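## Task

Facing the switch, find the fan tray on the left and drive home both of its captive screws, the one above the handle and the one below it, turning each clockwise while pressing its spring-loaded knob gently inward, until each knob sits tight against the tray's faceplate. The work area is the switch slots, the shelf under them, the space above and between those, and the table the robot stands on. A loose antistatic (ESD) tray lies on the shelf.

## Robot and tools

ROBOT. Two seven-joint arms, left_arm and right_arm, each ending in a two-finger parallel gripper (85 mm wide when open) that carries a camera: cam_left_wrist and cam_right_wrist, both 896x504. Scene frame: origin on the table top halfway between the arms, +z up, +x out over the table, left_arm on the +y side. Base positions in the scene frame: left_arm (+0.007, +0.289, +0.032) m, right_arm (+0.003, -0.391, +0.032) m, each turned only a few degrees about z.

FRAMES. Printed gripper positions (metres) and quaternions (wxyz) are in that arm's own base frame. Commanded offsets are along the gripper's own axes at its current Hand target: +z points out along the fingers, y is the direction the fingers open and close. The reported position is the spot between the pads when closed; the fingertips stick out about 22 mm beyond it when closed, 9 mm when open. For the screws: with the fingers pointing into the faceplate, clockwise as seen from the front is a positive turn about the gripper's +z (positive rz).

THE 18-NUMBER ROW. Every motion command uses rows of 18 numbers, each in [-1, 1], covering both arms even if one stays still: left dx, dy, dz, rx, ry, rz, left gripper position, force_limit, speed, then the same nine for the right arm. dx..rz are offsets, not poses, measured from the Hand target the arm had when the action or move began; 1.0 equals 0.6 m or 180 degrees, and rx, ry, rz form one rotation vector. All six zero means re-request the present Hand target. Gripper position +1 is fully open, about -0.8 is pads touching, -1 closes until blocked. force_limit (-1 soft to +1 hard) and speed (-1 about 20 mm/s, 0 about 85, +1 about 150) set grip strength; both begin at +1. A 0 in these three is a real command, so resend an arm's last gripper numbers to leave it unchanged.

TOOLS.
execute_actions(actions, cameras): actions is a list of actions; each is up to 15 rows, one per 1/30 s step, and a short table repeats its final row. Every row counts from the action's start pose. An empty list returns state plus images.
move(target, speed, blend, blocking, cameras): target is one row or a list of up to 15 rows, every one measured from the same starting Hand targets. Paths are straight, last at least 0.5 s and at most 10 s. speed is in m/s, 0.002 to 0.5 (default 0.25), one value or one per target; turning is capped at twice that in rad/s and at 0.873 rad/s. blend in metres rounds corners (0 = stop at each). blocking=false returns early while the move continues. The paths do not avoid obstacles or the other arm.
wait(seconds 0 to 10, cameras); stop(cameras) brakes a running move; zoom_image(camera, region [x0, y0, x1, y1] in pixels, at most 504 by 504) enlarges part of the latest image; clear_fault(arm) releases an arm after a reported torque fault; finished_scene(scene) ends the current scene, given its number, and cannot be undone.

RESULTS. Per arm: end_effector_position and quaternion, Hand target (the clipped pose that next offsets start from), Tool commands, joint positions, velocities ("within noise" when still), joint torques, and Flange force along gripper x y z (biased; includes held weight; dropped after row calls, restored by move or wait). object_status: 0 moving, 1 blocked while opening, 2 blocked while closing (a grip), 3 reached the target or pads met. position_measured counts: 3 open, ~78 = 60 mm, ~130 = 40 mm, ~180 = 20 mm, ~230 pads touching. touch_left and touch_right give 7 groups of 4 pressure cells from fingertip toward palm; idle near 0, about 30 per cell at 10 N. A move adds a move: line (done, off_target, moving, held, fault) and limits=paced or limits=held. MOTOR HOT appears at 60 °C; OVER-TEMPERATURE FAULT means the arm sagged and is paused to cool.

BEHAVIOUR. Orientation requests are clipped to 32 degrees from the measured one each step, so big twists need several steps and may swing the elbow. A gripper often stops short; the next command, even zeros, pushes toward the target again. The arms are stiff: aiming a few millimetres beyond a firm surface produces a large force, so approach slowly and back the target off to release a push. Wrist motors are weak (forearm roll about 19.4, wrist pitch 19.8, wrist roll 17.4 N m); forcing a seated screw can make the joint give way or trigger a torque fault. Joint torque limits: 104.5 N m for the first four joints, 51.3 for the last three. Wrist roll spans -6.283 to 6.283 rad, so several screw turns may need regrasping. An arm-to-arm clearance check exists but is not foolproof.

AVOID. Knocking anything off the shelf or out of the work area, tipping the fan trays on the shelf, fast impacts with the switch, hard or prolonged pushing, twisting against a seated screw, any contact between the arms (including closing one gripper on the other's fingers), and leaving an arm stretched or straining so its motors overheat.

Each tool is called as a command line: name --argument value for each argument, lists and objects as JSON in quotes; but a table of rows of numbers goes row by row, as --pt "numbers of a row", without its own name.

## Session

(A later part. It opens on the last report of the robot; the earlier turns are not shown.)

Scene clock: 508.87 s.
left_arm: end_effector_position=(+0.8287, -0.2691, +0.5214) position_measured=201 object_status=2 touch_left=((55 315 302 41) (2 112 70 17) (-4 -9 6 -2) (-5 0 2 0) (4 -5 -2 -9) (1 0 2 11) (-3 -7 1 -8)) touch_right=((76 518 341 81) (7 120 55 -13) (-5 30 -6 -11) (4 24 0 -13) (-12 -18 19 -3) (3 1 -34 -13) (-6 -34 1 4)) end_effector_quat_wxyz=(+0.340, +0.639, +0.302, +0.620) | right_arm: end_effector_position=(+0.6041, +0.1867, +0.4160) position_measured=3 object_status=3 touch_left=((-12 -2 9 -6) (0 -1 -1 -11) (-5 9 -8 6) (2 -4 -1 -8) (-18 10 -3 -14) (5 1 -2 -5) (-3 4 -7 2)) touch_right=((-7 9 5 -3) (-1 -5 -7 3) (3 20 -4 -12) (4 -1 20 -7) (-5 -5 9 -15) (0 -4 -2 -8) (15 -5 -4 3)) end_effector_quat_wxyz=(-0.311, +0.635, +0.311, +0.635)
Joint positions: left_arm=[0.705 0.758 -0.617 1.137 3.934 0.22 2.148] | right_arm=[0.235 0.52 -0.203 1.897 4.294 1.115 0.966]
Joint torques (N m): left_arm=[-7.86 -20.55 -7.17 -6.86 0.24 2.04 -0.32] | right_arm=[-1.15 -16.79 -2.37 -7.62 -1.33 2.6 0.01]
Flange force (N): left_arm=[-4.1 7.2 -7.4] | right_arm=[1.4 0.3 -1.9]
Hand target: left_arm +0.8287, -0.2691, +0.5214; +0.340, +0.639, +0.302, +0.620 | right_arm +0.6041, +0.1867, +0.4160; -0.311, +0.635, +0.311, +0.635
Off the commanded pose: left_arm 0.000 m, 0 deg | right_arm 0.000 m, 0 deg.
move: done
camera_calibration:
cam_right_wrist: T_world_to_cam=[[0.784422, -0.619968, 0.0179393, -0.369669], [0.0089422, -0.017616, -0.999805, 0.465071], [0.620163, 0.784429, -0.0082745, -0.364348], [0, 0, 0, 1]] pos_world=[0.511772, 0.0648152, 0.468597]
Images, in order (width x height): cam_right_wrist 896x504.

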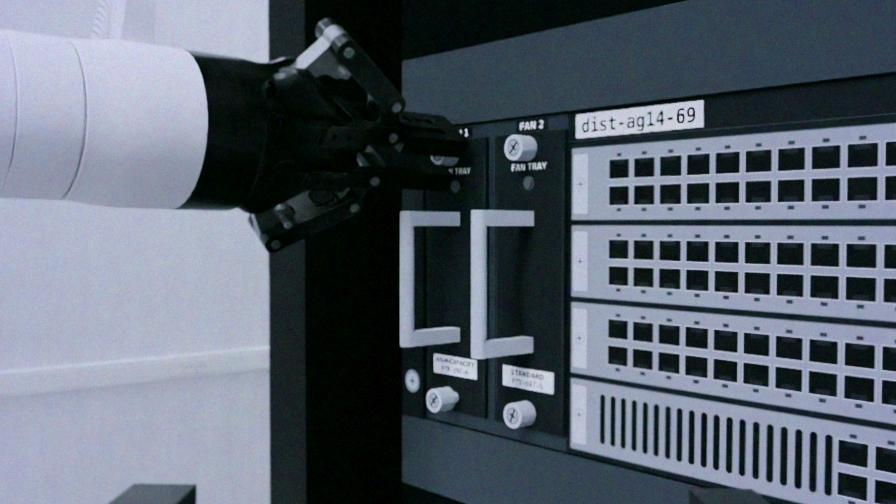

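move --target '[-0.002,0.0015,0,0,0,0,-1,-0.5,-1,0,0,0,0,0,0,1,1,1]' --speed 0.02

move --target '[0,0,0,0,0,0,-0.4,-0.5,-1,0,0,0,0,0,0,1,1,1]' --cameras '["cam_right_wrist"]'

zoom_image --camera "cam_right_wrist" --region '[390, 110, 502, 190]'

Scene clock: 514.70 s.
left_arm: end_effector_position=(+0.8287, -0.2705, +0.5214) position_measured=201 object_status=2 touch_left=((68 355 336 53) (0 118 78 18) (-5 0 7 1) (1 -5 1 6) (7 1 -1 -4) (-5 -6 4 7) (5 -10 1 -8)) touch_right=((51 526 317 74) (10 143 72 -2) (17 10 -21 -8) (7 -3 10 5) (-4 8 -2 -14) (3 -18 8 -11) (22 29 16 7)) end_effector_quat_wxyz=(+0.340, +0.639, +0.302, +0.620) | right_arm: end_effector_position=(+0.6041, +0.1867, +0.4160) position_measured=3 object_status=3 touch_left=((-11 3 -12 3) (-6 -2 -2 -9) (-10 8 -1 5) (2 -1 2 1) (-5 -3 4 -12) (7 -5 4 -3) (-2 14 -1 -10)) touch_right=((-12 -5 -1 2) (8 -3 1 5) (10 -11 0 -3) (-6 -3 5 18) (-6 -16 0 -12) (3 16 6 -2) (7 -19 6 -6)) end_effector_quat_wxyz=(-0.311, +0.635, +0.311, +0.635)
Joint positions: left_arm=[0.711 0.761 -0.625 1.134 3.943 0.217 2.144] | right_arm=[0.235 0.52 -0.203 1.897 4.294 1.115 0.966]
Joint torques (N m): left_arm=[-2.82 -19.18 -4.33 -11.14 -0.5 1.88 -0.32] | right_arm=[-1.13 -16.8 -2.43 -7.56 -1.31 2.59 0.01]
Flange force (N): left_arm=[2.0 -0.7 -18.9] | right_arm=[1.4 0.5 -1.8]
Hand target: left_arm +0.8286, -0.2706, +0.5214; +0.340, +0.639, +0.302, +0.620 | right_arm +0.6041, +0.1867, +0.4160; -0.311, +0.635, +0.311, +0.635
Off the commanded pose: left_arm 0.000 m, 0 deg | right_arm 0.000 m, 0 deg.
move: done

Scene clock: 515.40 s.
left_arm: end_effector_position=(+0.8287, -0.2706, +0.5214) position_measured=179 object_status=0 touch_left=((4 10 -16 -4) (-7 1 1 3) (-7 -13 9 -3) (-7 0 -1 -1) (2 10 0 -3) (1 -1 -6 6) (1 -6 -2 -17)) touch_right=((-7 20 5 21) (-7 4 -17 5) (-17 -16 12 8) (12 16 6 -4) (-22 11 21 29) (-6 -2 -33 10) (-7 -3 31 -13)) end_effector_quat_wxyz=(+0.340, +0.639, +0.302, +0.620) | right_arm: end_effector_position=(+0.6041, +0.1867, +0.4160) position_measured=3 object_status=3 touch_left=((-6 -9 -1 0) (-7 -9 1 -3) (-6 6 1 6) (7 5 -1 -11) (8 2 -4 -13) (3 10 -3 3) (-14 11 7 -2)) touch_right=((-5 12 2 -8) (5 -3 2 0) (-18 -1 -5 15) (4 -6 20 3) (-5 -8 4 -17) (-3 -8 13 15) (12 -4 10 -15)) end_effector_quat_wxyz=(-0.311, +0.635, +0.311, +0.635)
Joint positions: left_arm=[0.711 0.761 -0.625 1.134 3.943 0.217 2.144] | right_arm=[0.235 0.52 -0.203 1.897 4.294 1.115 0.966]
Joint torques (N m): left_arm=[0.03 -23.09 -3.95 -11.63 -0.48 2.42 -0.32] | right_arm=[-1.13 -16.82 -2.38 -7.54 -1.34 2.57 0.02]
Flange force (N): left_arm=[0.9 -2.1 -6.2] | right_arm=[1.4 0.6 -1.8]
Hand target: left_arm +0.8287, -0.2706, +0.5214; +0.340, +0.639, +0.302, +0.620 | right_arm +0.6041, +0.1867, +0.4160; -0.311, +0.635, +0.311, +0.635
Off the commanded pose: left_arm 0.000 m, 0 deg | right_arm 0.000 m, 0 deg.
move: done
camera_calibration:
cam_right_wrist: T_world_to_cam=[[0.784422, -0.619968, 0.0179393, -0.369669], [0.0089422, -0.017616, -0.999805, 0.465071], [0.620163, 0.784429, -0.0082745, -0.364348], [0, 0, 0, 1]] pos_world=[0.511772, 0.0648152, 0.468597]
Images, in order (width x height): cam_right_wrist 896x504.

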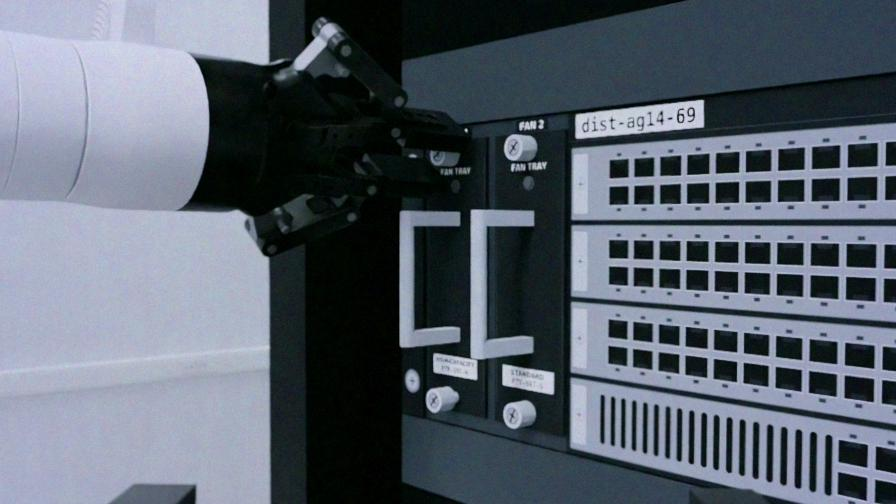

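Scaled by 4.500 from the camera's 896x504 image, which has a finer 1280x720 frame.

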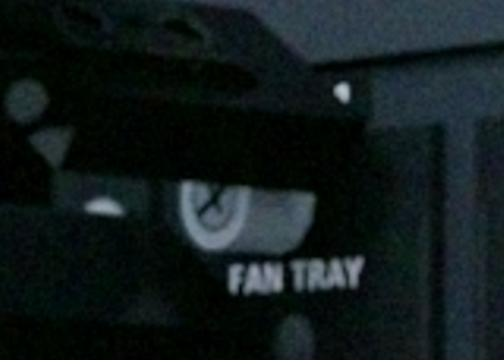

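move --pt "0 0 -0.04 0 0 0 -0.4 -0.5 -1 0 0 0 0 0 0 1 1 1" --pt "0 0 -0.04 0 0 -0.6 -0.4 -0.5 -1 0 0 0 0 0 0 1 1 1" --pt "0 0 -0.04 0 0 0.8 -0.4 -0.5 -1 0 0 0 0 0 0 1 1 1" --pt "0.0018 -0.0014 -0.04 0 0 0.5 -0.4 -0.5 -1 0 0 0 0 0 0 1 1 1" --pt "0.0018 -0.0014 -0.0021 0 0 0.5 -0.4 -0.5 -1 0 0 0 0 0 0 1 1 1" --speed '[0.1,0.43,0.43,0.43,0.05]' --blend '[0,0.003,0.003,0,0]'

Scene clock: 537.23 s.
left_arm: end_effector_position=(+0.8275, -0.2691, +0.5214) position_measured=179 object_status=3 touch_left=((2 15 -6 -2) (-2 0 4 9) (-6 -5 8 -2) (-3 1 -4 0) (-2 7 -1 -10) (4 -5 2 -4) (-2 -7 -4 -10)) touch_right=((-13 12 -26 0) (0 10 7 -14) (7 -22 22 19) (-28 18 2 32) (12 -9 6 11) (15 -18 -23 10) (6 -3 10 -19)) end_effector_quat_wxyz=(-0.198, +0.666, -0.238, +0.679) | right_arm: end_effector_position=(+0.6041, +0.1867, +0.4160) position_measured=3 object_status=3 touch_left=((-8 -5 9 -1) (-1 0 0 -5) (-20 6 -2 5) (0 -4 11 -8) (1 2 4 -1) (4 10 -2 1) (1 6 -5 -6)) touch_right=((-5 5 13 -10) (0 -4 -6 -8) (2 -10 18 11) (-6 -10 -4 11) (3 -14 -4 0) (1 -6 2 16) (22 -6 5 6)) end_effector_quat_wxyz=(-0.311, +0.635, +0.311, +0.635)
Joint positions: left_arm=[0.049 0.797 0.78 1.178 3.943 0.738 5.961] | right_arm=[0.235 0.52 -0.203 1.897 4.294 1.115 0.966]
Joint torques (N m): left_arm=[-0.01 -23.34 4.67 -10.8 -2.11 0.63 -0.2] | right_arm=[-1.09 -16.83 -2.39 -7.56 -1.33 2.6 0.01]
Flange force (N): left_arm=[-2.6 -0.8 -6.6] | right_arm=[1.4 0.5 -1.7]
Hand target: left_arm +0.8275, -0.2691, +0.5214; -0.198, +0.666, -0.238, +0.679 | right_arm +0.6041, +0.1867, +0.4160; -0.311, +0.635, +0.311, +0.635
Off the commanded pose: left_arm 0.000 m, 0 deg | right_arm 0.000 m, 0 deg.
move: done

move --target '[0,0,0,0,0,0,-1,-0.5,-1,0,0,0,0,0,0,1,1,1]'

move --target '[0,0,0.0005,0,0,0.5,-1,-0.5,-1,0,0,0,0,0,0,1,1,1]' --speed 0.35

move --target '[0,0,0.0003,0,0,0.5,-1,-0.5,-1,0,0,0,0,0,0,1,1,1]' --speed 0.35

Scene clock: 542.53 s.
left_arm: end_effector_position=(+0.8275, -0.2691, +0.5214) position_measured=201 object_status=0 touch_left=((54 302 324 52) (-2 103 70 13) (1 -3 5 1) (-3 5 -10 5) (2 1 -6 -10) (0 2 -4 -1) (-10 -5 -4 -7)) touch_right=((47 475 320 80) (11 144 90 -22) (5 -17 1 12) (9 -6 -6 -12) (0 7 13 -2) (-8 -1 -6 11) (-2 9 -8 -4)) end_effector_quat_wxyz=(-0.198, +0.666, -0.238, +0.679) | right_arm: end_effector_position=(+0.6041, +0.1867, +0.4160) position_measured=3 object_status=3 touch_left=((-11 6 8 -13) (-10 -4 0 -16) (-10 14 -2 6) (0 -4 -1 -3) (-1 10 7 -13) (5 -4 -13 7) (11 7 -7 1)) touch_right=((8 3 -10 22) (2 -10 1 -21) (-15 15 -2 4) (9 -6 1 7) (9 9 -17 -23) (15 -2 -10 -16) (10 -9 1 11)) end_effector_quat_wxyz=(-0.311, +0.635, +0.311, +0.635)
Joint positions: left_arm=[0.049 0.797 0.78 1.178 3.943 0.738 5.961] | right_arm=[0.235 0.52 -0.203 1.897 4.294 1.115 0.966]
Joint torques (N m): left_arm=[0.61 -19.9 4.46 -11.03 -2.16 -0.49 -0.24] | right_arm=[-1.12 -16.84 -2.37 -7.59 -1.33 2.58 0.02]
Flange force (N): left_arm=[-3.9 -4.4 -17.5] | right_arm=[1.4 0.4 -1.8]
Hand target: left_arm +0.8275, -0.2691, +0.5214; -0.198, +0.666, -0.238, +0.679 | right_arm +0.6041, +0.1867, +0.4160; -0.311, +0.635, +0.311, +0.635
Off the commanded pose: left_arm 0.000 m, 0 deg | right_arm 0.000 m, 0 deg.
move: done

Scene clock: 545.37 s.
left_arm: end_effector_position=(+0.8278, -0.2692, +0.5214) position_measured=201 object_status=2 touch_left=((56 298 316 56) (1 89 69 17) (-6 -8 1 -4) (-8 3 -7 -5) (2 -1 1 -7) (4 -4 4 5) (1 -4 -2 -9)) touch_right=((53 464 338 54) (19 130 65 8) (-11 -4 -1 8) (27 11 15 6) (-9 -10 12 -5) (6 8 5 7) (-9 5 -1 -15)) end_effector_quat_wxyz=(+0.620, -0.302, +0.639, -0.340) | right_arm: end_effector_position=(+0.6041, +0.1867, +0.4160) position_measured=3 object_status=3 touch_left=((-16 7 9 3) (-2 14 4 -14) (-3 3 3 -7) (7 0 -2 1) (-13 7 -1 -16) (0 2 0 4) (4 0 1 2)) touch_right=((-2 2 0 1) (-5 14 -8 -9) (-10 0 0 -4) (-3 -15 7 -3) (6 -5 1 -2) (1 6 4 -1) (9 14 -2 -6)) end_effector_quat_wxyz=(-0.311, +0.635, +0.311, +0.635)
Joint positions: left_arm=[0.262 0.708 0.299 1.165 4.038 0.554 4.627] | right_arm=[0.235 0.52 -0.203 1.897 4.294 1.115 0.966]
Joint torques (N m): left_arm=[-1.51 -19.21 0.87 -11.23 -1.15 0.69 -0.34] | right_arm=[-1.12 -16.82 -2.38 -7.59 -1.33 2.61 0]
Flange force (N): left_arm=[-2.9 0.7 -14.7] | right_arm=[1.4 0.4 -1.8]
Hand target: left_arm +0.8278, -0.2692, +0.5214; +0.620, -0.302, +0.639, -0.340 | right_arm +0.6041, +0.1867, +0.4160; -0.311, +0.635, +0.311, +0.635
Off the commanded pose: left_arm 0.000 m, 0 deg | right_arm 0.000 m, 0 deg.
move: done

Scene clock: 548.27 s.
left_arm: end_effector_position=(+0.8279, -0.2692, +0.5214) position_measured=201 object_status=2 touch_left=((61 332 363 58) (9 114 80 13) (-8 0 -4 -2) (-4 1 -10 6) (6 7 -9 0) (-5 2 -2 7) (-4 -4 1 -15)) touch_right=((42 432 332 53) (3 114 39 -11) (-2 4 -7 12) (6 3 -19 -12) (14 7 8 1) (-1 15 -5 25) (0 0 0 13)) end_effector_quat_wxyz=(+0.679, +0.238, +0.666, +0.198) | right_arm: end_effector_position=(+0.6041, +0.1867, +0.4160) position_measured=3 object_status=3 touch_left=((-6 -5 1 -2) (2 5 -1 8) (-12 4 -10 8) (19 2 4 10) (-13 -5 5 -5) (9 1 -9 5) (-1 11 -3 5)) touch_right=((-19 2 4 9) (-21 -6 -1 -1) (2 -7 -9 1) (7 -4 0 -9) (1 6 -4 -3) (17 6 -5 12) (-6 -14 16 -6)) end_effector_quat_wxyz=(-0.311, +0.635, +0.311, +0.635)
Joint positions: left_arm=[0.531 0.703 -0.24 1.15 4.062 0.359 3.356] | right_arm=[0.235 0.52 -0.203 1.897 4.294 1.115 0.966]
Joint torques (N m): left_arm=[-4.12 -19.95 -3.4 -10.38 -0.38 1.85 -0.32] | right_arm=[-1.14 -16.81 -2.37 -7.56 -1.31 2.62 -0.01]
Flange force (N): left_arm=[-1.9 0.1 -12.2] | right_arm=[1.4 0.4 -1.7]
Hand target: left_arm +0.8280, -0.2692, +0.5214; +0.679, +0.238, +0.666, +0.198 | right_arm +0.6041, +0.1867, +0.4160; -0.311, +0.635, +0.311, +0.635
Off the commanded pose: left_arm 0.000 m, 0 deg | right_arm 0.000 m, 0 deg.
move: done

move --target '[-0.0008,-0.0011,0.0004,0,0,0.35,-1,-0.5,-1,0,0,0,0,0,0,1,1,1]' --speed 0.35

move --target '[0,0,0,0,0,0,-0.4,-0.5,-1,0,0,0,0,0,0,1,1,1]' --cameras '["cam_right_wrist"]'

zoom_image --camera "cam_right_wrist" --region '[390, 110, 502, 190]'

Scene clock: 555.80 s.
left_arm: end_effector_position=(+0.8281, -0.2700, +0.5214) position_measured=201 object_status=2 touch_left=((56 321 334 54) (4 109 77 12) (-2 -10 6 -4) (-2 -4 -15 -4) (-2 -2 -2 -4) (-8 -3 1 -1) (-8 -7 -2 -7)) touch_right=((57 445 297 54) (13 109 86 -1) (3 -7 -22 21) (-21 12 -6 8) (1 16 38 8) (18 -25 12 23) (16 27 7 -10)) end_effector_quat_wxyz=(+0.475, +0.551, +0.443, +0.524) | right_arm: end_effector_position=(+0.6041, +0.1867, +0.4160) position_measured=3 object_status=3 touch_left=((-12 -1 13 -12) (-13 -5 -12 0) (-3 6 -6 5) (-1 4 11 1) (-2 -4 -5 -10) (1 -6 -3 0) (4 -3 -11 -4)) touch_right=((-8 -1 -2 2) (-11 -12 18 -3) (1 -15 -3 -9) (-13 -7 2 -11) (-6 -4 17 -7) (13 -12 3 15) (15 -11 12 3)) end_effector_quat_wxyz=(-0.311, +0.635, +0.311, +0.635)
Joint positions: left_arm=[0.732 0.77 -0.676 1.136 3.889 0.2 2.702] | right_arm=[0.235 0.52 -0.203 1.897 4.294 1.115 0.966]
Joint torques (N m): left_arm=[-5.9 -20.62 -6.47 -8.27 -0.05 2.01 -0.33] | right_arm=[-1.12 -16.81 -2.37 -7.55 -1.36 2.59 0.02]
Flange force (N): left_arm=[-4.1 2.7 -10.3] | right_arm=[1.5 0.6 -1.8]
Hand target: left_arm +0.8281, -0.2700, +0.5214; +0.475, +0.551, +0.443, +0.524 | right_arm +0.6041, +0.1867, +0.4160; -0.311, +0.635, +0.311, +0.635
Off the commanded pose: left_arm 0.000 m, 0 deg | right_arm 0.000 m, 0 deg.
move: done

Scene clock: 556.50 s.
left_arm: end_effector_position=(+0.8282, -0.2700, +0.5213) position_measured=179 object_status=0 touch_left=((1 3 2 2) (1 -1 3 7) (-2 -5 8 -9) (-6 5 -5 2) (3 2 3 0) (2 -5 1 3) (-4 -1 -6 2)) touch_right=((-16 18 6 -3) (-10 -19 -12 -5) (28 23 8 6) (-7 -1 4 4) (-4 -12 -4 -10) (34 -13 -4 -11) (-2 -11 16 6)) end_effector_quat_wxyz=(+0.475, +0.551, +0.443, +0.524) | right_arm: end_effector_position=(+0.6041, +0.1867, +0.4160) position_measured=3 object_status=3 touch_left=((-12 -4 -6 3) (-2 -2 4 -6) (-3 9 -12 -5) (2 17 8 -4) (-8 7 -6 -13) (1 3 -6 -11) (0 8 -3 -6)) touch_right=((-2 1 2 -14) (-9 -8 7 9) (21 5 1 -22) (4 -4 11 8) (9 -11 -5 -10) (-7 -13 -8 10) (-1 -2 -11 3)) end_effector_quat_wxyz=(-0.311, +0.635, +0.311, +0.635)
Joint positions: left_arm=[0.732 0.77 -0.676 1.136 3.889 0.2 2.702] | right_arm=[0.235 0.52 -0.203 1.897 4.294 1.115 0.966]
Joint torques (N m): left_arm=[0.03 -23.16 -4.27 -11.55 -0.38 2.53 -0.3] | right_arm=[-1.15 -16.83 -2.37 -7.59 -1.32 2.59 0.02]
Flange force (N): left_arm=[1.6 -1.6 -6.1] | right_arm=[1.4 0.4 -1.9]
Hand target: left_arm +0.8281, -0.2700, +0.5214; +0.475, +0.551, +0.443, +0.524 | right_arm +0.6041, +0.1867, +0.4160; -0.311, +0.635, +0.311, +0.635
Off the commanded pose: left_arm 0.000 m, 0 deg | right_arm 0.000 m, 0 deg.
move: done
camera_calibration:
cam_right_wrist: T_world_to_cam=[[0.784422, -0.619968, 0.0179393, -0.369669], [0.0089422, -0.017616, -0.999805, 0.465071], [0.620163, 0.784429, -0.0082745, -0.364348], [0, 0, 0, 1]] pos_world=[0.511772, 0.0648152, 0.468597]
Images, in order (width x height): cam_right_wrist 896x504.

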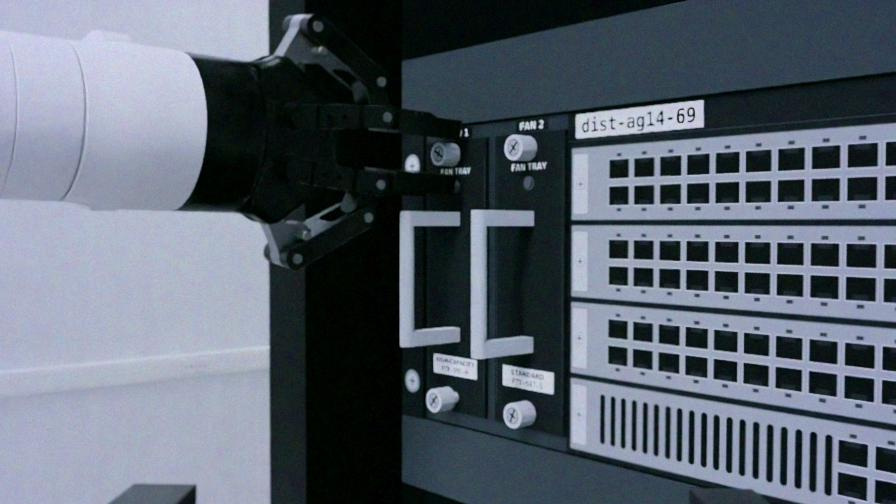

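Scaled by 4.500 from the camera's 896x504 image, which has a finer 1280x720 frame.

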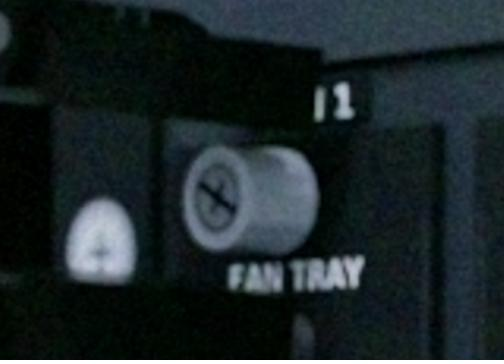

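zoom_image --camera "cam_right_wrist" --region '[420, 125, 490, 175]'

zoom_image --camera "cam_right_wrist" --region '[490, 125, 560, 175]'

Scaled by 7.200 from the camera's 896x504 image, which has a finer 1280x720 frame.

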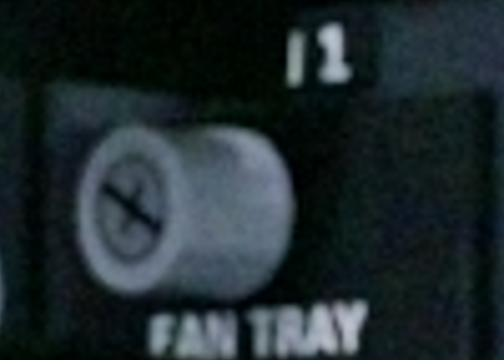

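Scaled by 7.200 from the camera's 896x504 image, which has a finer 1280x720 frame.

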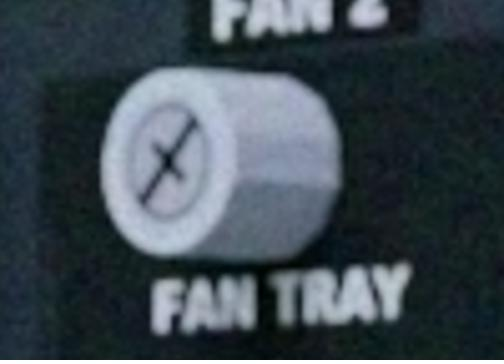

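move --pt "0 0 -0.04 0 0 0 -0.4 -0.5 -1 0 0 0 0 0 0 1 1 1" --pt "0 0 -0.04 0 0 -0.6 -0.4 -0.5 -1 0 0 0 0 0 0 1 1 1" --pt "0 0 -0.04 0 0 0.8 -0.4 -0.5 -1 0 0 0 0 0 0 1 1 1" --pt "0.001 -0.0013 -0.04 0 0 0.62 -0.4 -0.5 -1 0 0 0 0 0 0 1 1 1" --pt "0.001 -0.0013 -0.0005 0 0 0.62 -0.4 -0.5 -1 0 0 0 0 0 0 1 1 1" --speed '[0.1,0.43,0.43,0.43,0.05]' --blend '[0,0.003,0.003,0,0]'

move --target '[0,0,0,0,0,0,-1,-0.5,-1,0,0,0,0,0,0,1,1,1]'

Scene clock: 579.47 s.
left_arm: end_effector_position=(+0.8279, -0.2693, +0.5207) position_measured=179 object_status=3 touch_left=((3 10 -3 -5) (-7 -7 7 1) (-11 -7 6 5) (-3 8 -9 3) (1 0 -4 -2) (1 -3 -1 4) (-4 0 0 -13)) touch_right=((-24 9 22 -9) (1 -6 -28 -18) (-1 7 -8 -1) (-27 4 -27 -4) (28 -21 -2 10) (-6 -15 -1 -1) (24 -9 12 -7)) end_effector_quat_wxyz=(-0.166, +0.676, -0.207, +0.687) | right_arm: end_effector_position=(+0.6041, +0.1867, +0.4160) position_measured=3 object_status=3 touch_left=((2 -10 8 -3) (-14 -12 8 -9) (-3 3 -2 -2) (-1 -4 10 3) (8 0 9 -14) (5 2 3 -11) (1 10 -2 -1)) touch_right=((-3 -3 -4 1) (6 -2 4 0) (8 12 -5 -2) (6 -11 11 11) (10 3 -10 0) (10 6 1 12) (-4 -1 4 -3)) end_effector_quat_wxyz=(-0.311, +0.635, +0.311, +0.635)
Joint positions: left_arm=[0.108 0.762 0.633 1.174 3.977 0.681 6.13] | right_arm=[0.235 0.52 -0.203 1.897 4.294 1.115 0.966]
Joint torques (N m): left_arm=[0.05 -23.37 3.82 -11.3 -1.96 0.81 -0.21] | right_arm=[-1.1 -16.81 -2.4 -7.56 -1.33 2.63 0.02]
Flange force (N): left_arm=[-2.3 -1.2 -6.6] | right_arm=[1.5 0.5 -1.7]
Hand target: left_arm +0.8279, -0.2693, +0.5207; -0.166, +0.676, -0.207, +0.687 | right_arm +0.6041, +0.1867, +0.4160; -0.311, +0.635, +0.311, +0.635
Off the commanded pose: left_arm 0.000 m, 0 deg | right_arm 0.000 m, 0 deg.
move: done

Scene clock: 580.23 s.
left_arm: end_effector_position=(+0.8279, -0.2692, +0.5208) position_measured=202 object_status=0 touch_left=((45 264 363 61) (-6 88 87 22) (0 -7 10 -3) (5 6 -4 4) (-7 7 -9 -5) (-4 1 3 -6) (-1 -5 -3 -1)) touch_right=((33 349 414 92) (17 66 98 0) (-3 -2 -20 9) (9 -1 -25 4) (11 -22 -8 2) (15 4 4 3) (-3 -5 32 2)) end_effector_quat_wxyz=(-0.166, +0.676, -0.207, +0.687) | right_arm: end_effector_position=(+0.6041, +0.1867, +0.4160) position_measured=3 object_status=3 touch_left=((-9 0 -5 -7) (7 -7 4 -7) (6 5 3 -1) (15 5 18 4) (-5 -7 -3 -12) (-6 5 -1 -2) (1 8 0 6)) touch_right=((-3 -15 -7 -11) (-2 8 -5 3) (-5 -1 20 -10) (-1 -1 20 3) (-5 2 -12 0) (4 2 -1 1) (-10 1 4 1)) end_effector_quat_wxyz=(-0.311, +0.635, +0.311, +0.635)
Joint positions: left_arm=[0.108 0.762 0.633 1.174 3.977 0.681 6.13] | right_arm=[0.235 0.52 -0.203 1.897 4.294 1.115 0.966]
Joint torques (N m): left_arm=[1.01 -19.83 3.96 -11.67 -2.11 -0.49 -0.24] | right_arm=[-1.13 -16.81 -2.37 -7.62 -1.32 2.58 0.01]
Flange force (N): left_arm=[-4.0 -5.4 -18.7] | right_arm=[1.4 0.3 -1.9]
Hand target: left_arm +0.8279, -0.2692, +0.5207; -0.166, +0.676, -0.207, +0.687 | right_arm +0.6041, +0.1867, +0.4160; -0.311, +0.635, +0.311, +0.635
Off the commanded pose: left_arm 0.000 m, 0 deg | right_arm 0.000 m, 0 deg.
move: done

move --target '[0.0012,-0.0007,0.0002,0,0,0.5,-1,-0.5,-1,0,0,0,0,0,0,1,1,1]' --speed 0.35

move --target '[0,0,0.0003,0,0,0.4,-1,-0.5,-1,0,0,0,0,0,0,1,1,1]' --speed 0.35

move --target '[-0.0008,-0.0011,0.0002,0,0,0.3,-1,-0.5,-1,0,0,0,0,0,0,1,1,1]' --speed 0.35

Scene clock: 591.53 s.
left_arm: end_effector_position=(+0.8280, -0.2693, +0.5216) position_measured=202 object_status=2 touch_left=((48 261 367 67) (2 80 90 10) (-13 -17 8 -3) (-8 6 -13 1) (-3 1 -12 2) (0 3 -1 7) (-7 -7 0 -10)) touch_right=((31 313 425 73) (12 49 68 8) (-17 11 -22 7) (6 10 9 14) (-17 1 25 -7) (13 6 -10 -7) (6 13 7 -5)) end_effector_quat_wxyz=(+0.604, -0.332, +0.624, -0.369) | right_arm: end_effector_position=(+0.6041, +0.1867, +0.4160) position_measured=3 object_status=3 touch_left=((-7 14 -2 -8) (-2 -9 -6 -5) (-12 4 7 15) (8 -1 8 -7) (0 4 7 -4) (-11 -1 -11 -12) (-2 11 11 -1)) touch_right=((-19 9 -13 -6) (10 -2 15 -4) (-7 4 1 -15) (-2 13 17 3) (-4 -3 -10 8) (6 -8 -2 6) (-5 5 -4 -8)) end_effector_quat_wxyz=(-0.311, +0.635, +0.311, +0.635)
Joint positions: left_arm=[0.338 0.697 0.146 1.16 4.057 0.498 4.796] | right_arm=[0.235 0.52 -0.203 1.897 4.294 1.115 0.966]
Joint torques (N m): left_arm=[0.15 -18.92 1.06 -9.17 -0.6 0.38 -0.27] | right_arm=[-1.11 -16.82 -2.42 -7.56 -1.29 2.59 0.02]
Flange force (N): left_arm=[-4.2 -1.4 -7.1] | right_arm=[1.4 0.5 -1.7]
Hand target: left_arm +0.8280, -0.2693, +0.5216; +0.604, -0.332, +0.624, -0.369 | right_arm +0.6041, +0.1867, +0.4160; -0.311, +0.635, +0.311, +0.635
Off the commanded pose: left_arm 0.000 m, 0 deg | right_arm 0.000 m, 0 deg.
move: done

Scene clock: 594.03 s.
left_arm: end_effector_position=(+0.8282, -0.2693, +0.5215) position_measured=202 object_status=2 touch_left=((48 283 388 76) (-4 96 89 15) (-1 -4 -2 0) (-1 8 -11 -11) (1 0 -2 -9) (-1 3 -1 -4) (-9 -12 2 -8)) touch_right=((22 299 323 76) (5 63 72 3) (-21 -16 -10 8) (3 1 3 12) (26 29 11 -19) (13 8 5 0) (4 7 12 6)) end_effector_quat_wxyz=(+0.705, +0.098, +0.700, +0.057) | right_arm: end_effector_position=(+0.6041, +0.1867, +0.4160) position_measured=3 object_status=3 touch_left=((-10 -3 2 -2) (7 5 4 1) (-8 -9 6 1) (6 0 0 -2) (-7 3 5 -2) (0 0 -8 2) (11 9 -4 2)) touch_right=((4 -2 -5 11) (-6 5 2 -1) (10 -13 1 -11) (0 -18 7 -4) (1 -1 -11 -5) (29 -7 8 7) (-12 8 5 3)) end_effector_quat_wxyz=(-0.311, +0.635, +0.311, +0.635)
Joint positions: left_arm=[0.562 0.71 -0.304 1.146 4.057 0.335 3.808] | right_arm=[0.235 0.52 -0.203 1.897 4.294 1.115 0.966]
Joint torques (N m): left_arm=[-2.25 -20.48 -2.7 -9.93 -0.43 1.57 -0.3] | right_arm=[-1.09 -16.86 -2.4 -7.57 -1.35 2.61 0]
Flange force (N): left_arm=[-2.3 0.2 -7.7] | right_arm=[1.3 0.5 -1.7]
Hand target: left_arm +0.8282, -0.2693, +0.5215; +0.705, +0.098, +0.700, +0.057 | right_arm +0.6041, +0.1867, +0.4160; -0.311, +0.635, +0.311, +0.635
Off the commanded pose: left_arm 0.000 m, 0 deg | right_arm 0.000 m, 0 deg.
move: done

Scene clock: 596.00 s.
left_arm: end_effector_position=(+0.8283, -0.2700, +0.5219) position_measured=202 object_status=2 touch_left=((49 279 367 65) (-1 94 84 16) (-4 1 11 3) (-11 2 -9 -4) (8 2 0 -8) (-7 5 3 -1) (-3 -3 -2 -17)) touch_right=((36 277 357 75) (24 50 61 17) (5 -15 -5 10) (-31 20 2 12) (6 -11 2 -8) (2 10 -7 -10) (18 4 9 -36)) end_effector_quat_wxyz=(+0.602, +0.406, +0.579, +0.370) | right_arm: end_effector_position=(+0.6041, +0.1867, +0.4160) position_measured=3 object_status=3 touch_left=((-14 9 7 -5) (-7 -13 -2 -2) (-10 12 6 7) (2 3 0 -4) (-7 0 -9 -20) (2 -6 -5 -2) (1 -4 -5 -3)) touch_right=((-7 -15 -9 -5) (10 6 3 7) (13 -3 3 -2) (5 -19 10 -5) (3 -20 7 -7) (-15 -20 23 2) (4 19 5 7)) end_effector_quat_wxyz=(-0.311, +0.635, +0.311, +0.635)
Joint positions: left_arm=[0.733 0.77 -0.677 1.135 3.891 0.198 3.267] | right_arm=[0.235 0.52 -0.203 1.897 4.294 1.115 0.966]
Joint torques (N m): left_arm=[-7.48 -24.24 -8.64 -5.3 0.39 2.3 -0.34] | right_arm=[-1.13 -16.8 -2.33 -7.55 -1.33 2.61 0.02]
Flange force (N): left_arm=[-9.9 -2.1 6.6] | right_arm=[1.5 0.5 -1.8]
Hand target: left_arm +0.8283, -0.2700, +0.5219; +0.602, +0.406, +0.579, +0.370 | right_arm +0.6041, +0.1867, +0.4160; -0.311, +0.635, +0.311, +0.635
Off the commanded pose: left_arm 0.000 m, 0 deg | right_arm 0.000 m, 0 deg.
move: done

move --target '[-0.0015,-0.0006,0.0007,0,0,0,-1,-0.5,-1,0,0,0,0,0,0,1,1,1]' --speed 0.02

move --target '[0,0,0,0,0,0,-0.4,-0.5,-1,0,0,0,0,0,0,1,1,1]' --cameras '["cam_right_wrist"]'

zoom_image --camera "cam_right_wrist" --region '[390, 110, 502, 190]'

Scene clock: 605.10 s.
left_arm: end_effector_position=(+0.8286, -0.2710, +0.5219) position_measured=202 object_status=2 touch_left=((43 293 404 77) (3 89 94 19) (2 -5 -2 -3) (-5 1 -10 -5) (-1 3 0 -15) (5 -4 -2 3) (-8 -8 6 0)) touch_right=((26 314 354 59) (1 100 62 9) (-1 -7 -18 0) (-2 4 -13 13) (-8 -12 -4 11) (-6 -9 1 -19) (-13 1 -6 -8)) end_effector_quat_wxyz=(+0.602, +0.406, +0.579, +0.370) | right_arm: end_effector_position=(+0.6041, +0.1867, +0.4160) position_measured=3 object_status=3 touch_left=((-3 -2 0 0) (-5 4 4 -10) (2 13 9 -6) (7 3 -1 -11) (-2 16 1 -16) (5 7 6 -5) (-6 8 -13 -11)) touch_right=((3 -4 -11 5) (8 4 -2 -18) (6 -20 -11 -16) (10 -15 -8 1) (4 -5 -21 0) (-1 10 1 -12) (26 12 -10 -3)) end_effector_quat_wxyz=(-0.311, +0.635, +0.311, +0.635)
Joint positions: left_arm=[0.735 0.774 -0.683 1.131 3.897 0.195 3.265] | right_arm=[0.235 0.52 -0.203 1.897 4.294 1.115 0.966]
Joint torques (N m): left_arm=[-6.39 -19.91 -6.43 -10.77 -0.23 2.53 -0.33] | right_arm=[-1.07 -16.8 -2.38 -7.6 -1.32 2.58 0.02]
Flange force (N): left_arm=[-1.7 -0.9 -22.2] | right_arm=[1.4 0.4 -1.8]
Hand target: left_arm +0.8286, -0.2710, +0.5219; +0.602, +0.406, +0.579, +0.370 | right_arm +0.6041, +0.1867, +0.4160; -0.311, +0.635, +0.311, +0.635
Off the commanded pose: left_arm 0.000 m, 0 deg | right_arm 0.000 m, 0 deg.
move: done

Scene clock: 605.80 s.
left_arm: end_effector_position=(+0.8286, -0.2711, +0.5218) position_measured=179 object_status=0 touch_left=((-7 15 -7 6) (-3 -3 0 3) (2 -3 10 0) (-1 6 -14 0) (-1 0 -2 -8) (-1 -7 1 -3) (-6 -8 -5 -8)) touch_right=((1 4 -1 -11) (18 19 4 -1) (0 -2 0 -13) (-4 19 17 15) (-21 -4 7 -27) (-1 19 -3 -1) (-30 9 2 -4)) end_effector_quat_wxyz=(+0.602, +0.406, +0.579, +0.370) | right_arm: end_effector_position=(+0.6041, +0.1867, +0.4160) position_measured=3 object_status=3 touch_left=((-5 -1 -7 -9) (4 3 6 -16) (-3 10 -9 -5) (8 -7 1 1) (-5 1 3 -17) (5 -6 3 -4) (1 4 -3 1)) touch_right=((-3 -15 -3 4) (8 -18 1 -15) (22 -4 -7 7) (-1 -6 7 -4) (3 -6 1 -14) (11 -12 -1 11) (-4 -3 0 -15)) end_effector_quat_wxyz=(-0.311, +0.635, +0.311, +0.635)
Joint positions: left_arm=[0.736 0.774 -0.683 1.131 3.897 0.195 3.265] | right_arm=[0.235 0.52 -0.203 1.897 4.294 1.115 0.966]
Joint torques (N m): left_arm=[0.02 -22.95 -4.36 -11.55 -0.39 2.53 -0.3] | right_arm=[-1.18 -16.81 -2.34 -7.58 -1.32 2.6 0.02]
Flange force (N): left_arm=[2.9 -0.3 -6.8] | right_arm=[1.5 0.4 -1.9]
Hand target: left_arm +0.8286, -0.2710, +0.5219; +0.602, +0.406, +0.579, +0.370 | right_arm +0.6041, +0.1867, +0.4160; -0.311, +0.635, +0.311, +0.635
Off the commanded pose: left_arm 0.000 m, 0 deg | right_arm 0.000 m, 0 deg.
move: done
camera_calibration:
cam_right_wrist: T_world_to_cam=[[0.784422, -0.619968, 0.0179393, -0.369669], [0.0089422, -0.017616, -0.999805, 0.465071], [0.620163, 0.784429, -0.0082745, -0.364348], [0, 0, 0, 1]] pos_world=[0.511772, 0.0648152, 0.468597]
Images, in order (width x height): cam_right_wrist 896x504.

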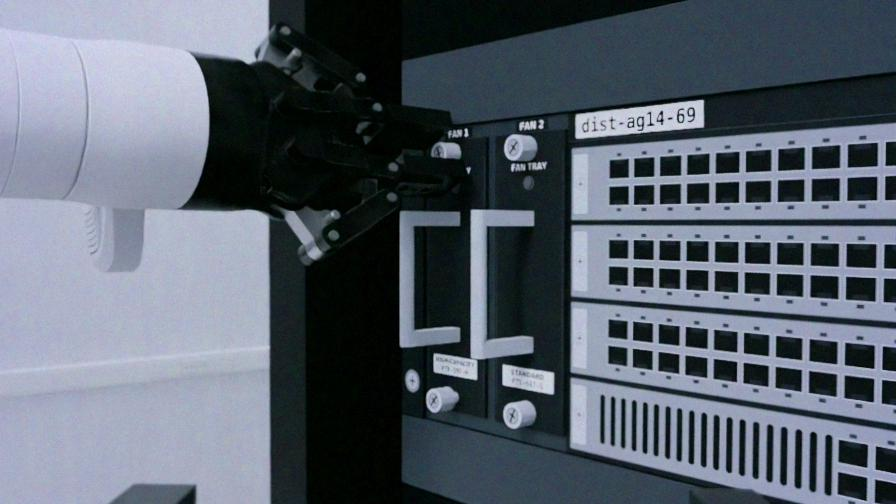

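Scaled by 4.500 from the camera's 896x504 image, which has a finer 1280x720 frame.

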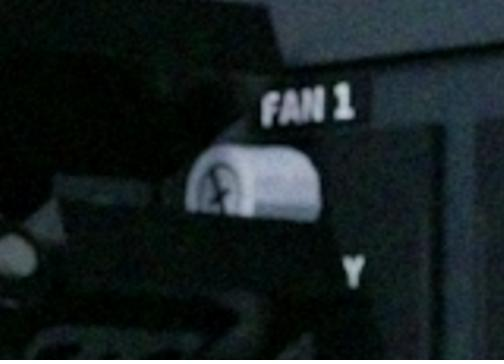

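move --pt "0.0014 0 0 0 0 -0.6 -0.4 -0.5 -1 0 0 0 0 0 0 1 1 1" --pt "0.0029 0.0003 0 0 0 0.8 -0.4 -0.5 -1 0 0 0 0 0 0 1 1 1" --speed '[0.43,0.43]' --blend '[0.003,0]'

move --target '[0,0,0,0,0,0,-1,-0.5,-1,0,0,0,0,0,0,1,1,1]'

Scene clock: 628.47 s.
left_arm: end_effector_position=(+0.8287, -0.2694, +0.5214) position_measured=179 object_status=3 touch_left=((5 10 3 -3) (-7 -1 3 2) (0 -3 5 -11) (0 2 -10 2) (0 -1 -2 7) (-11 -5 13 -1) (-12 2 6 -8)) touch_right=((15 26 13 -5) (2 9 -34 -17) (7 -19 1 -2) (-15 0 38 4) (18 -17 14 -13) (-13 -15 -5 1) (17 10 5 12)) end_effector_quat_wxyz=(-0.166, +0.676, -0.207, +0.687) | right_arm: end_effector_position=(+0.6041, +0.1867, +0.4160) position_measured=3 object_status=3 touch_left=((-25 -3 0 -2) (-15 5 3 -11) (-7 8 1 0) (7 0 3 5) (-11 2 -1 -6) (5 6 -18 -11) (-1 15 -9 -7)) touch_right=((-17 -5 0 1) (1 -8 12 -4) (-3 0 -11 0) (-5 -14 31 -19) (11 18 -29 9) (4 -13 -1 12) (11 11 10 -8)) end_effector_quat_wxyz=(-0.311, +0.635, +0.311, +0.635)
Joint positions: left_arm=[0.204 0.725 0.421 1.164 4.021 0.598 6.229] | right_arm=[0.235 0.52 -0.203 1.897 4.294 1.115 0.966]
Joint torques (N m): left_arm=[0.03 -23.66 2.55 -11.91 -1.68 1.07 -0.19] | right_arm=[-1.14 -16.85 -2.37 -7.58 -1.34 2.59 0]
Flange force (N): left_arm=[-2.3 -1.1 -6.4] | right_arm=[1.3 0.5 -1.8]
Hand target: left_arm +0.8287, -0.2694, +0.5214; -0.166, +0.676, -0.207, +0.687 | right_arm +0.6041, +0.1867, +0.4160; -0.311, +0.635, +0.311, +0.635
Off the commanded pose: left_arm 0.000 m, 0 deg | right_arm 0.000 m, 0 deg.
move: done

Scene clock: 629.20 s.
left_arm: end_effector_position=(+0.8287, -0.2693, +0.5214) position_measured=201 object_status=0 touch_left=((53 306 350 69) (2 98 84 8) (-1 -11 7 -4) (-5 6 -10 -1) (-2 0 -1 -1) (-4 3 -2 5) (-5 -3 -4 -10)) touch_right=((22 326 432 129) (17 72 88 3) (14 -7 0 -11) (1 -3 26 33) (-32 -3 -7 -23) (29 24 29 0) (0 -3 9 4)) end_effector_quat_wxyz=(-0.166, +0.676, -0.207, +0.687) | right_arm: end_effector_position=(+0.6041, +0.1867, +0.4160) position_measured=3 object_status=3 touch_left=((-12 8 8 -15) (-2 -5 9 -10) (-9 8 -6 11) (9 4 4 -3) (-8 -2 1 -8) (4 2 -4 -4) (1 0 -1 -13)) touch_right=((-9 -1 1 -2) (13 -7 4 -2) (3 12 -20 -7) (9 -9 2 2) (-23 -18 0 -10) (-6 3 -2 26) (3 14 -11 5)) end_effector_quat_wxyz=(-0.311, +0.635, +0.311, +0.635)
Joint positions: left_arm=[0.204 0.725 0.421 1.164 4.021 0.598 6.229] | right_arm=[0.235 0.52 -0.203 1.897 4.294 1.115 0.966]
Joint torques (N m): left_arm=[0.11 -21.31 2.46 -12.08 -1.69 0.44 -0.26] | right_arm=[-1.14 -16.79 -2.36 -7.57 -1.32 2.61 0.03]
Flange force (N): left_arm=[-3.1 -3.2 -13.7] | right_arm=[1.5 0.4 -1.8]
Hand target: left_arm +0.8287, -0.2694, +0.5214; -0.166, +0.676, -0.207, +0.687 | right_arm +0.6041, +0.1867, +0.4160; -0.311, +0.635, +0.311, +0.635
Off the commanded pose: left_arm 0.000 m, 0 deg | right_arm 0.000 m, 0 deg.
move: done

move --pt "0.0005 0.0005 0.0004 0 0 0.6 -1 -0.5 -1 0 0 0 0 0 0 1 1 1" --pt "0.0015 0.0015 0.0008 0 0 -0.8 -1 -0.5 -1 0 0 0 0 0 0 1 1 1" --speed '[0.43,0.43]' --blend '[0.003,0]'

Scene clock: 646.40 s.
left_arm: end_effector_position=(+0.8291, -0.2707, +0.5216) position_measured=201 object_status=2 touch_left=((55 309 333 59) (8 102 87 8) (2 -7 4 -6) (-3 2 -6 -4) (-2 -3 -14 -4) (-6 -11 -5 8) (2 5 -7 -9)) touch_right=((34 297 310 77) (13 57 61 12) (19 -9 11 25) (-1 -8 4 12) (-9 -7 13 -1) (27 8 -10 -20) (2 -8 0 21)) end_effector_quat_wxyz=(+0.602, +0.406, +0.579, +0.370) | right_arm: end_effector_position=(+0.6041, +0.1867, +0.4160) position_measured=3 object_status=3 touch_left=((-13 -4 -1 -3) (-1 -9 0 -10) (-5 14 -12 5) (5 1 7 0) (-6 -3 -2 -13) (-5 -3 -9 -2) (3 10 -7 0)) touch_right=((-17 -1 -6 10) (11 -20 -5 -1) (-2 -8 -4 -7) (-2 -13 4 -13) (12 0 -8 2) (7 -11 1 -12) (-5 13 12 -9)) end_effector_quat_wxyz=(-0.311, +0.635, +0.311, +0.635)
Joint positions: left_arm=[0.808 0.824 -0.875 1.126 3.554 0.136 3.741] | right_arm=[0.235 0.52 -0.203 1.897 4.294 1.115 0.966]
Joint torques (N m): left_arm=[-12.71 -30.17 -14.28 0.19 0.71 0 -0.39] | right_arm=[-1.12 -16.84 -2.37 -7.57 -1.34 2.58 0]
Flange force (N): left_arm=[-19.8 -8.3 25.0] | right_arm=[1.3 0.5 -1.8]
Hand target: left_arm +0.8291, -0.2706, +0.5217; +0.602, +0.406, +0.579, +0.370 | right_arm +0.6041, +0.1867, +0.4160; -0.311, +0.635, +0.311, +0.635
Off the commanded pose: left_arm 0.000 m, 0 deg | right_arm 0.000 m, 0 deg.
move: done

move --target '[-0.0042,-0.0018,0.0008,0,0,0,-1,-0.5,-1,0,0,0,0,0,0,1,1,1]' --speed 0.02

move --target '[0,0,0,0,0,0,-0.4,-0.5,-1,0,0,0,0,0,0,1,1,1]' --cameras '["cam_right_wrist"]'

zoom_image --camera "cam_right_wrist" --region '[420, 125, 490, 175]'

Scene clock: 659.77 s.
left_arm: end_effector_position=(+0.8295, -0.2733, +0.5217) position_measured=201 object_status=2 touch_left=((60 311 366 62) (1 99 84 22) (-6 -14 5 -10) (1 -4 -12 8) (-7 2 -4 -2) (-6 -1 -2 0) (-7 -6 -4 -3)) touch_right=((47 366 345 66) (14 107 80 8) (-31 -19 -7 -8) (16 3 -7 7) (-24 -1 -9 -4) (11 -6 -16 -13) (6 -19 8 9)) end_effector_quat_wxyz=(+0.602, +0.406, +0.579, +0.371) | right_arm: end_effector_position=(+0.6041, +0.1867, +0.4160) position_measured=3 object_status=3 touch_left=((-6 -3 5 4) (3 -1 0 2) (-3 7 -6 -7) (5 4 2 -17) (-5 3 4 -7) (-8 0 -1 -5) (-3 20 6 1)) touch_right=((-4 -10 -9 6) (5 0 -11 5) (14 5 -11 8) (-1 -3 3 -3) (-12 7 -15 -15) (9 -14 -10 -8) (7 0 -14 -8)) end_effector_quat_wxyz=(-0.311, +0.635, +0.311, +0.635)
Joint positions: left_arm=[0.813 0.831 -0.885 1.119 3.562 0.129 3.743] | right_arm=[0.235 0.52 -0.203 1.897 4.294 1.115 0.966]
Joint torques (N m): left_arm=[-6.22 -21.76 -7.88 -8.44 -0.06 1.87 -0.32] | right_arm=[-1.08 -16.8 -2.36 -7.62 -1.33 2.6 0.01]
Flange force (N): left_arm=[-3.0 -1.9 -13.5] | right_arm=[1.4 0.3 -1.8]
Hand target: left_arm +0.8294, -0.2734, +0.5217; +0.602, +0.406, +0.579, +0.370 | right_arm +0.6041, +0.1867, +0.4160; -0.311, +0.635, +0.311, +0.635
Off the commanded pose: left_arm 0.000 m, 0 deg | right_arm 0.000 m, 0 deg.
move: done

Scene clock: 660.47 s.
left_arm: end_effector_position=(+0.8295, -0.2734, +0.5216) position_measured=179 object_status=0 touch_left=((2 2 -6 3) (-1 -1 -2 8) (-1 -9 5 -6) (3 -2 -12 -3) (2 0 -8 0) (2 -4 -2 8) (-5 -6 1 -11)) touch_right=((-21 14 -11 -12) (2 7 0 -8) (6 25 -8 10) (-15 -1 12 0) (-9 -10 -8 -7) (-33 -14 -16 11) (-17 -3 -11 6)) end_effector_quat_wxyz=(+0.602, +0.406, +0.579, +0.370) | right_arm: end_effector_position=(+0.6041, +0.1867, +0.4160) position_measured=3 object_status=3 touch_left=((-1 -2 -3 3) (-7 6 -1 -1) (-7 4 -3 1) (12 -11 4 -2) (-5 -1 -4 -14) (0 2 -8 2) (-10 5 -1 -5)) touch_right=((-3 -2 -7 -1) (20 -1 5 3) (-9 -7 -5 3) (-2 0 -3 -4) (5 -8 -9 0) (-8 8 6 6) (-1 15 10 -2)) end_effector_quat_wxyz=(-0.311, +0.635, +0.311, +0.635)
Joint positions: left_arm=[0.813 0.831 -0.885 1.119 3.562 0.129 3.743] | right_arm=[0.235 0.52 -0.203 1.897 4.294 1.115 0.966]
Joint torques (N m): left_arm=[0 -23.02 -5.6 -10.71 -0.18 2.58 -0.29] | right_arm=[-1.14 -16.81 -2.37 -7.55 -1.32 2.6 0.03]
Flange force (N): left_arm=[2.5 -0.7 -6.3] | right_arm=[1.5 0.6 -1.8]
Hand target: left_arm +0.8294, -0.2734, +0.5217; +0.602, +0.406, +0.579, +0.370 | right_arm +0.6041, +0.1867, +0.4160; -0.311, +0.635, +0.311, +0.635
Off the commanded pose: left_arm 0.000 m, 0 deg | right_arm 0.000 m, 0 deg.
move: done
camera_calibration:
cam_right_wrist: T_world_to_cam=[[0.784422, -0.619968, 0.0179393, -0.369669], [0.0089422, -0.017616, -0.999805, 0.465071], [0.620163, 0.784429, -0.0082745, -0.364348], [0, 0, 0, 1]] pos_world=[0.511772, 0.0648152, 0.468597]
Images, in order (width x height): cam_right_wrist 896x504.

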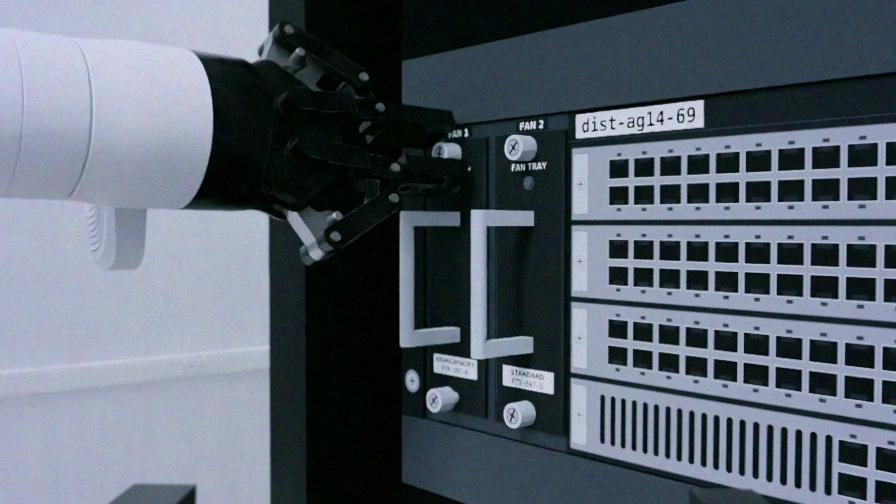

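Scaled by 7.200 from the camera's 896x504 image, which has a finer 1280x720 frame.

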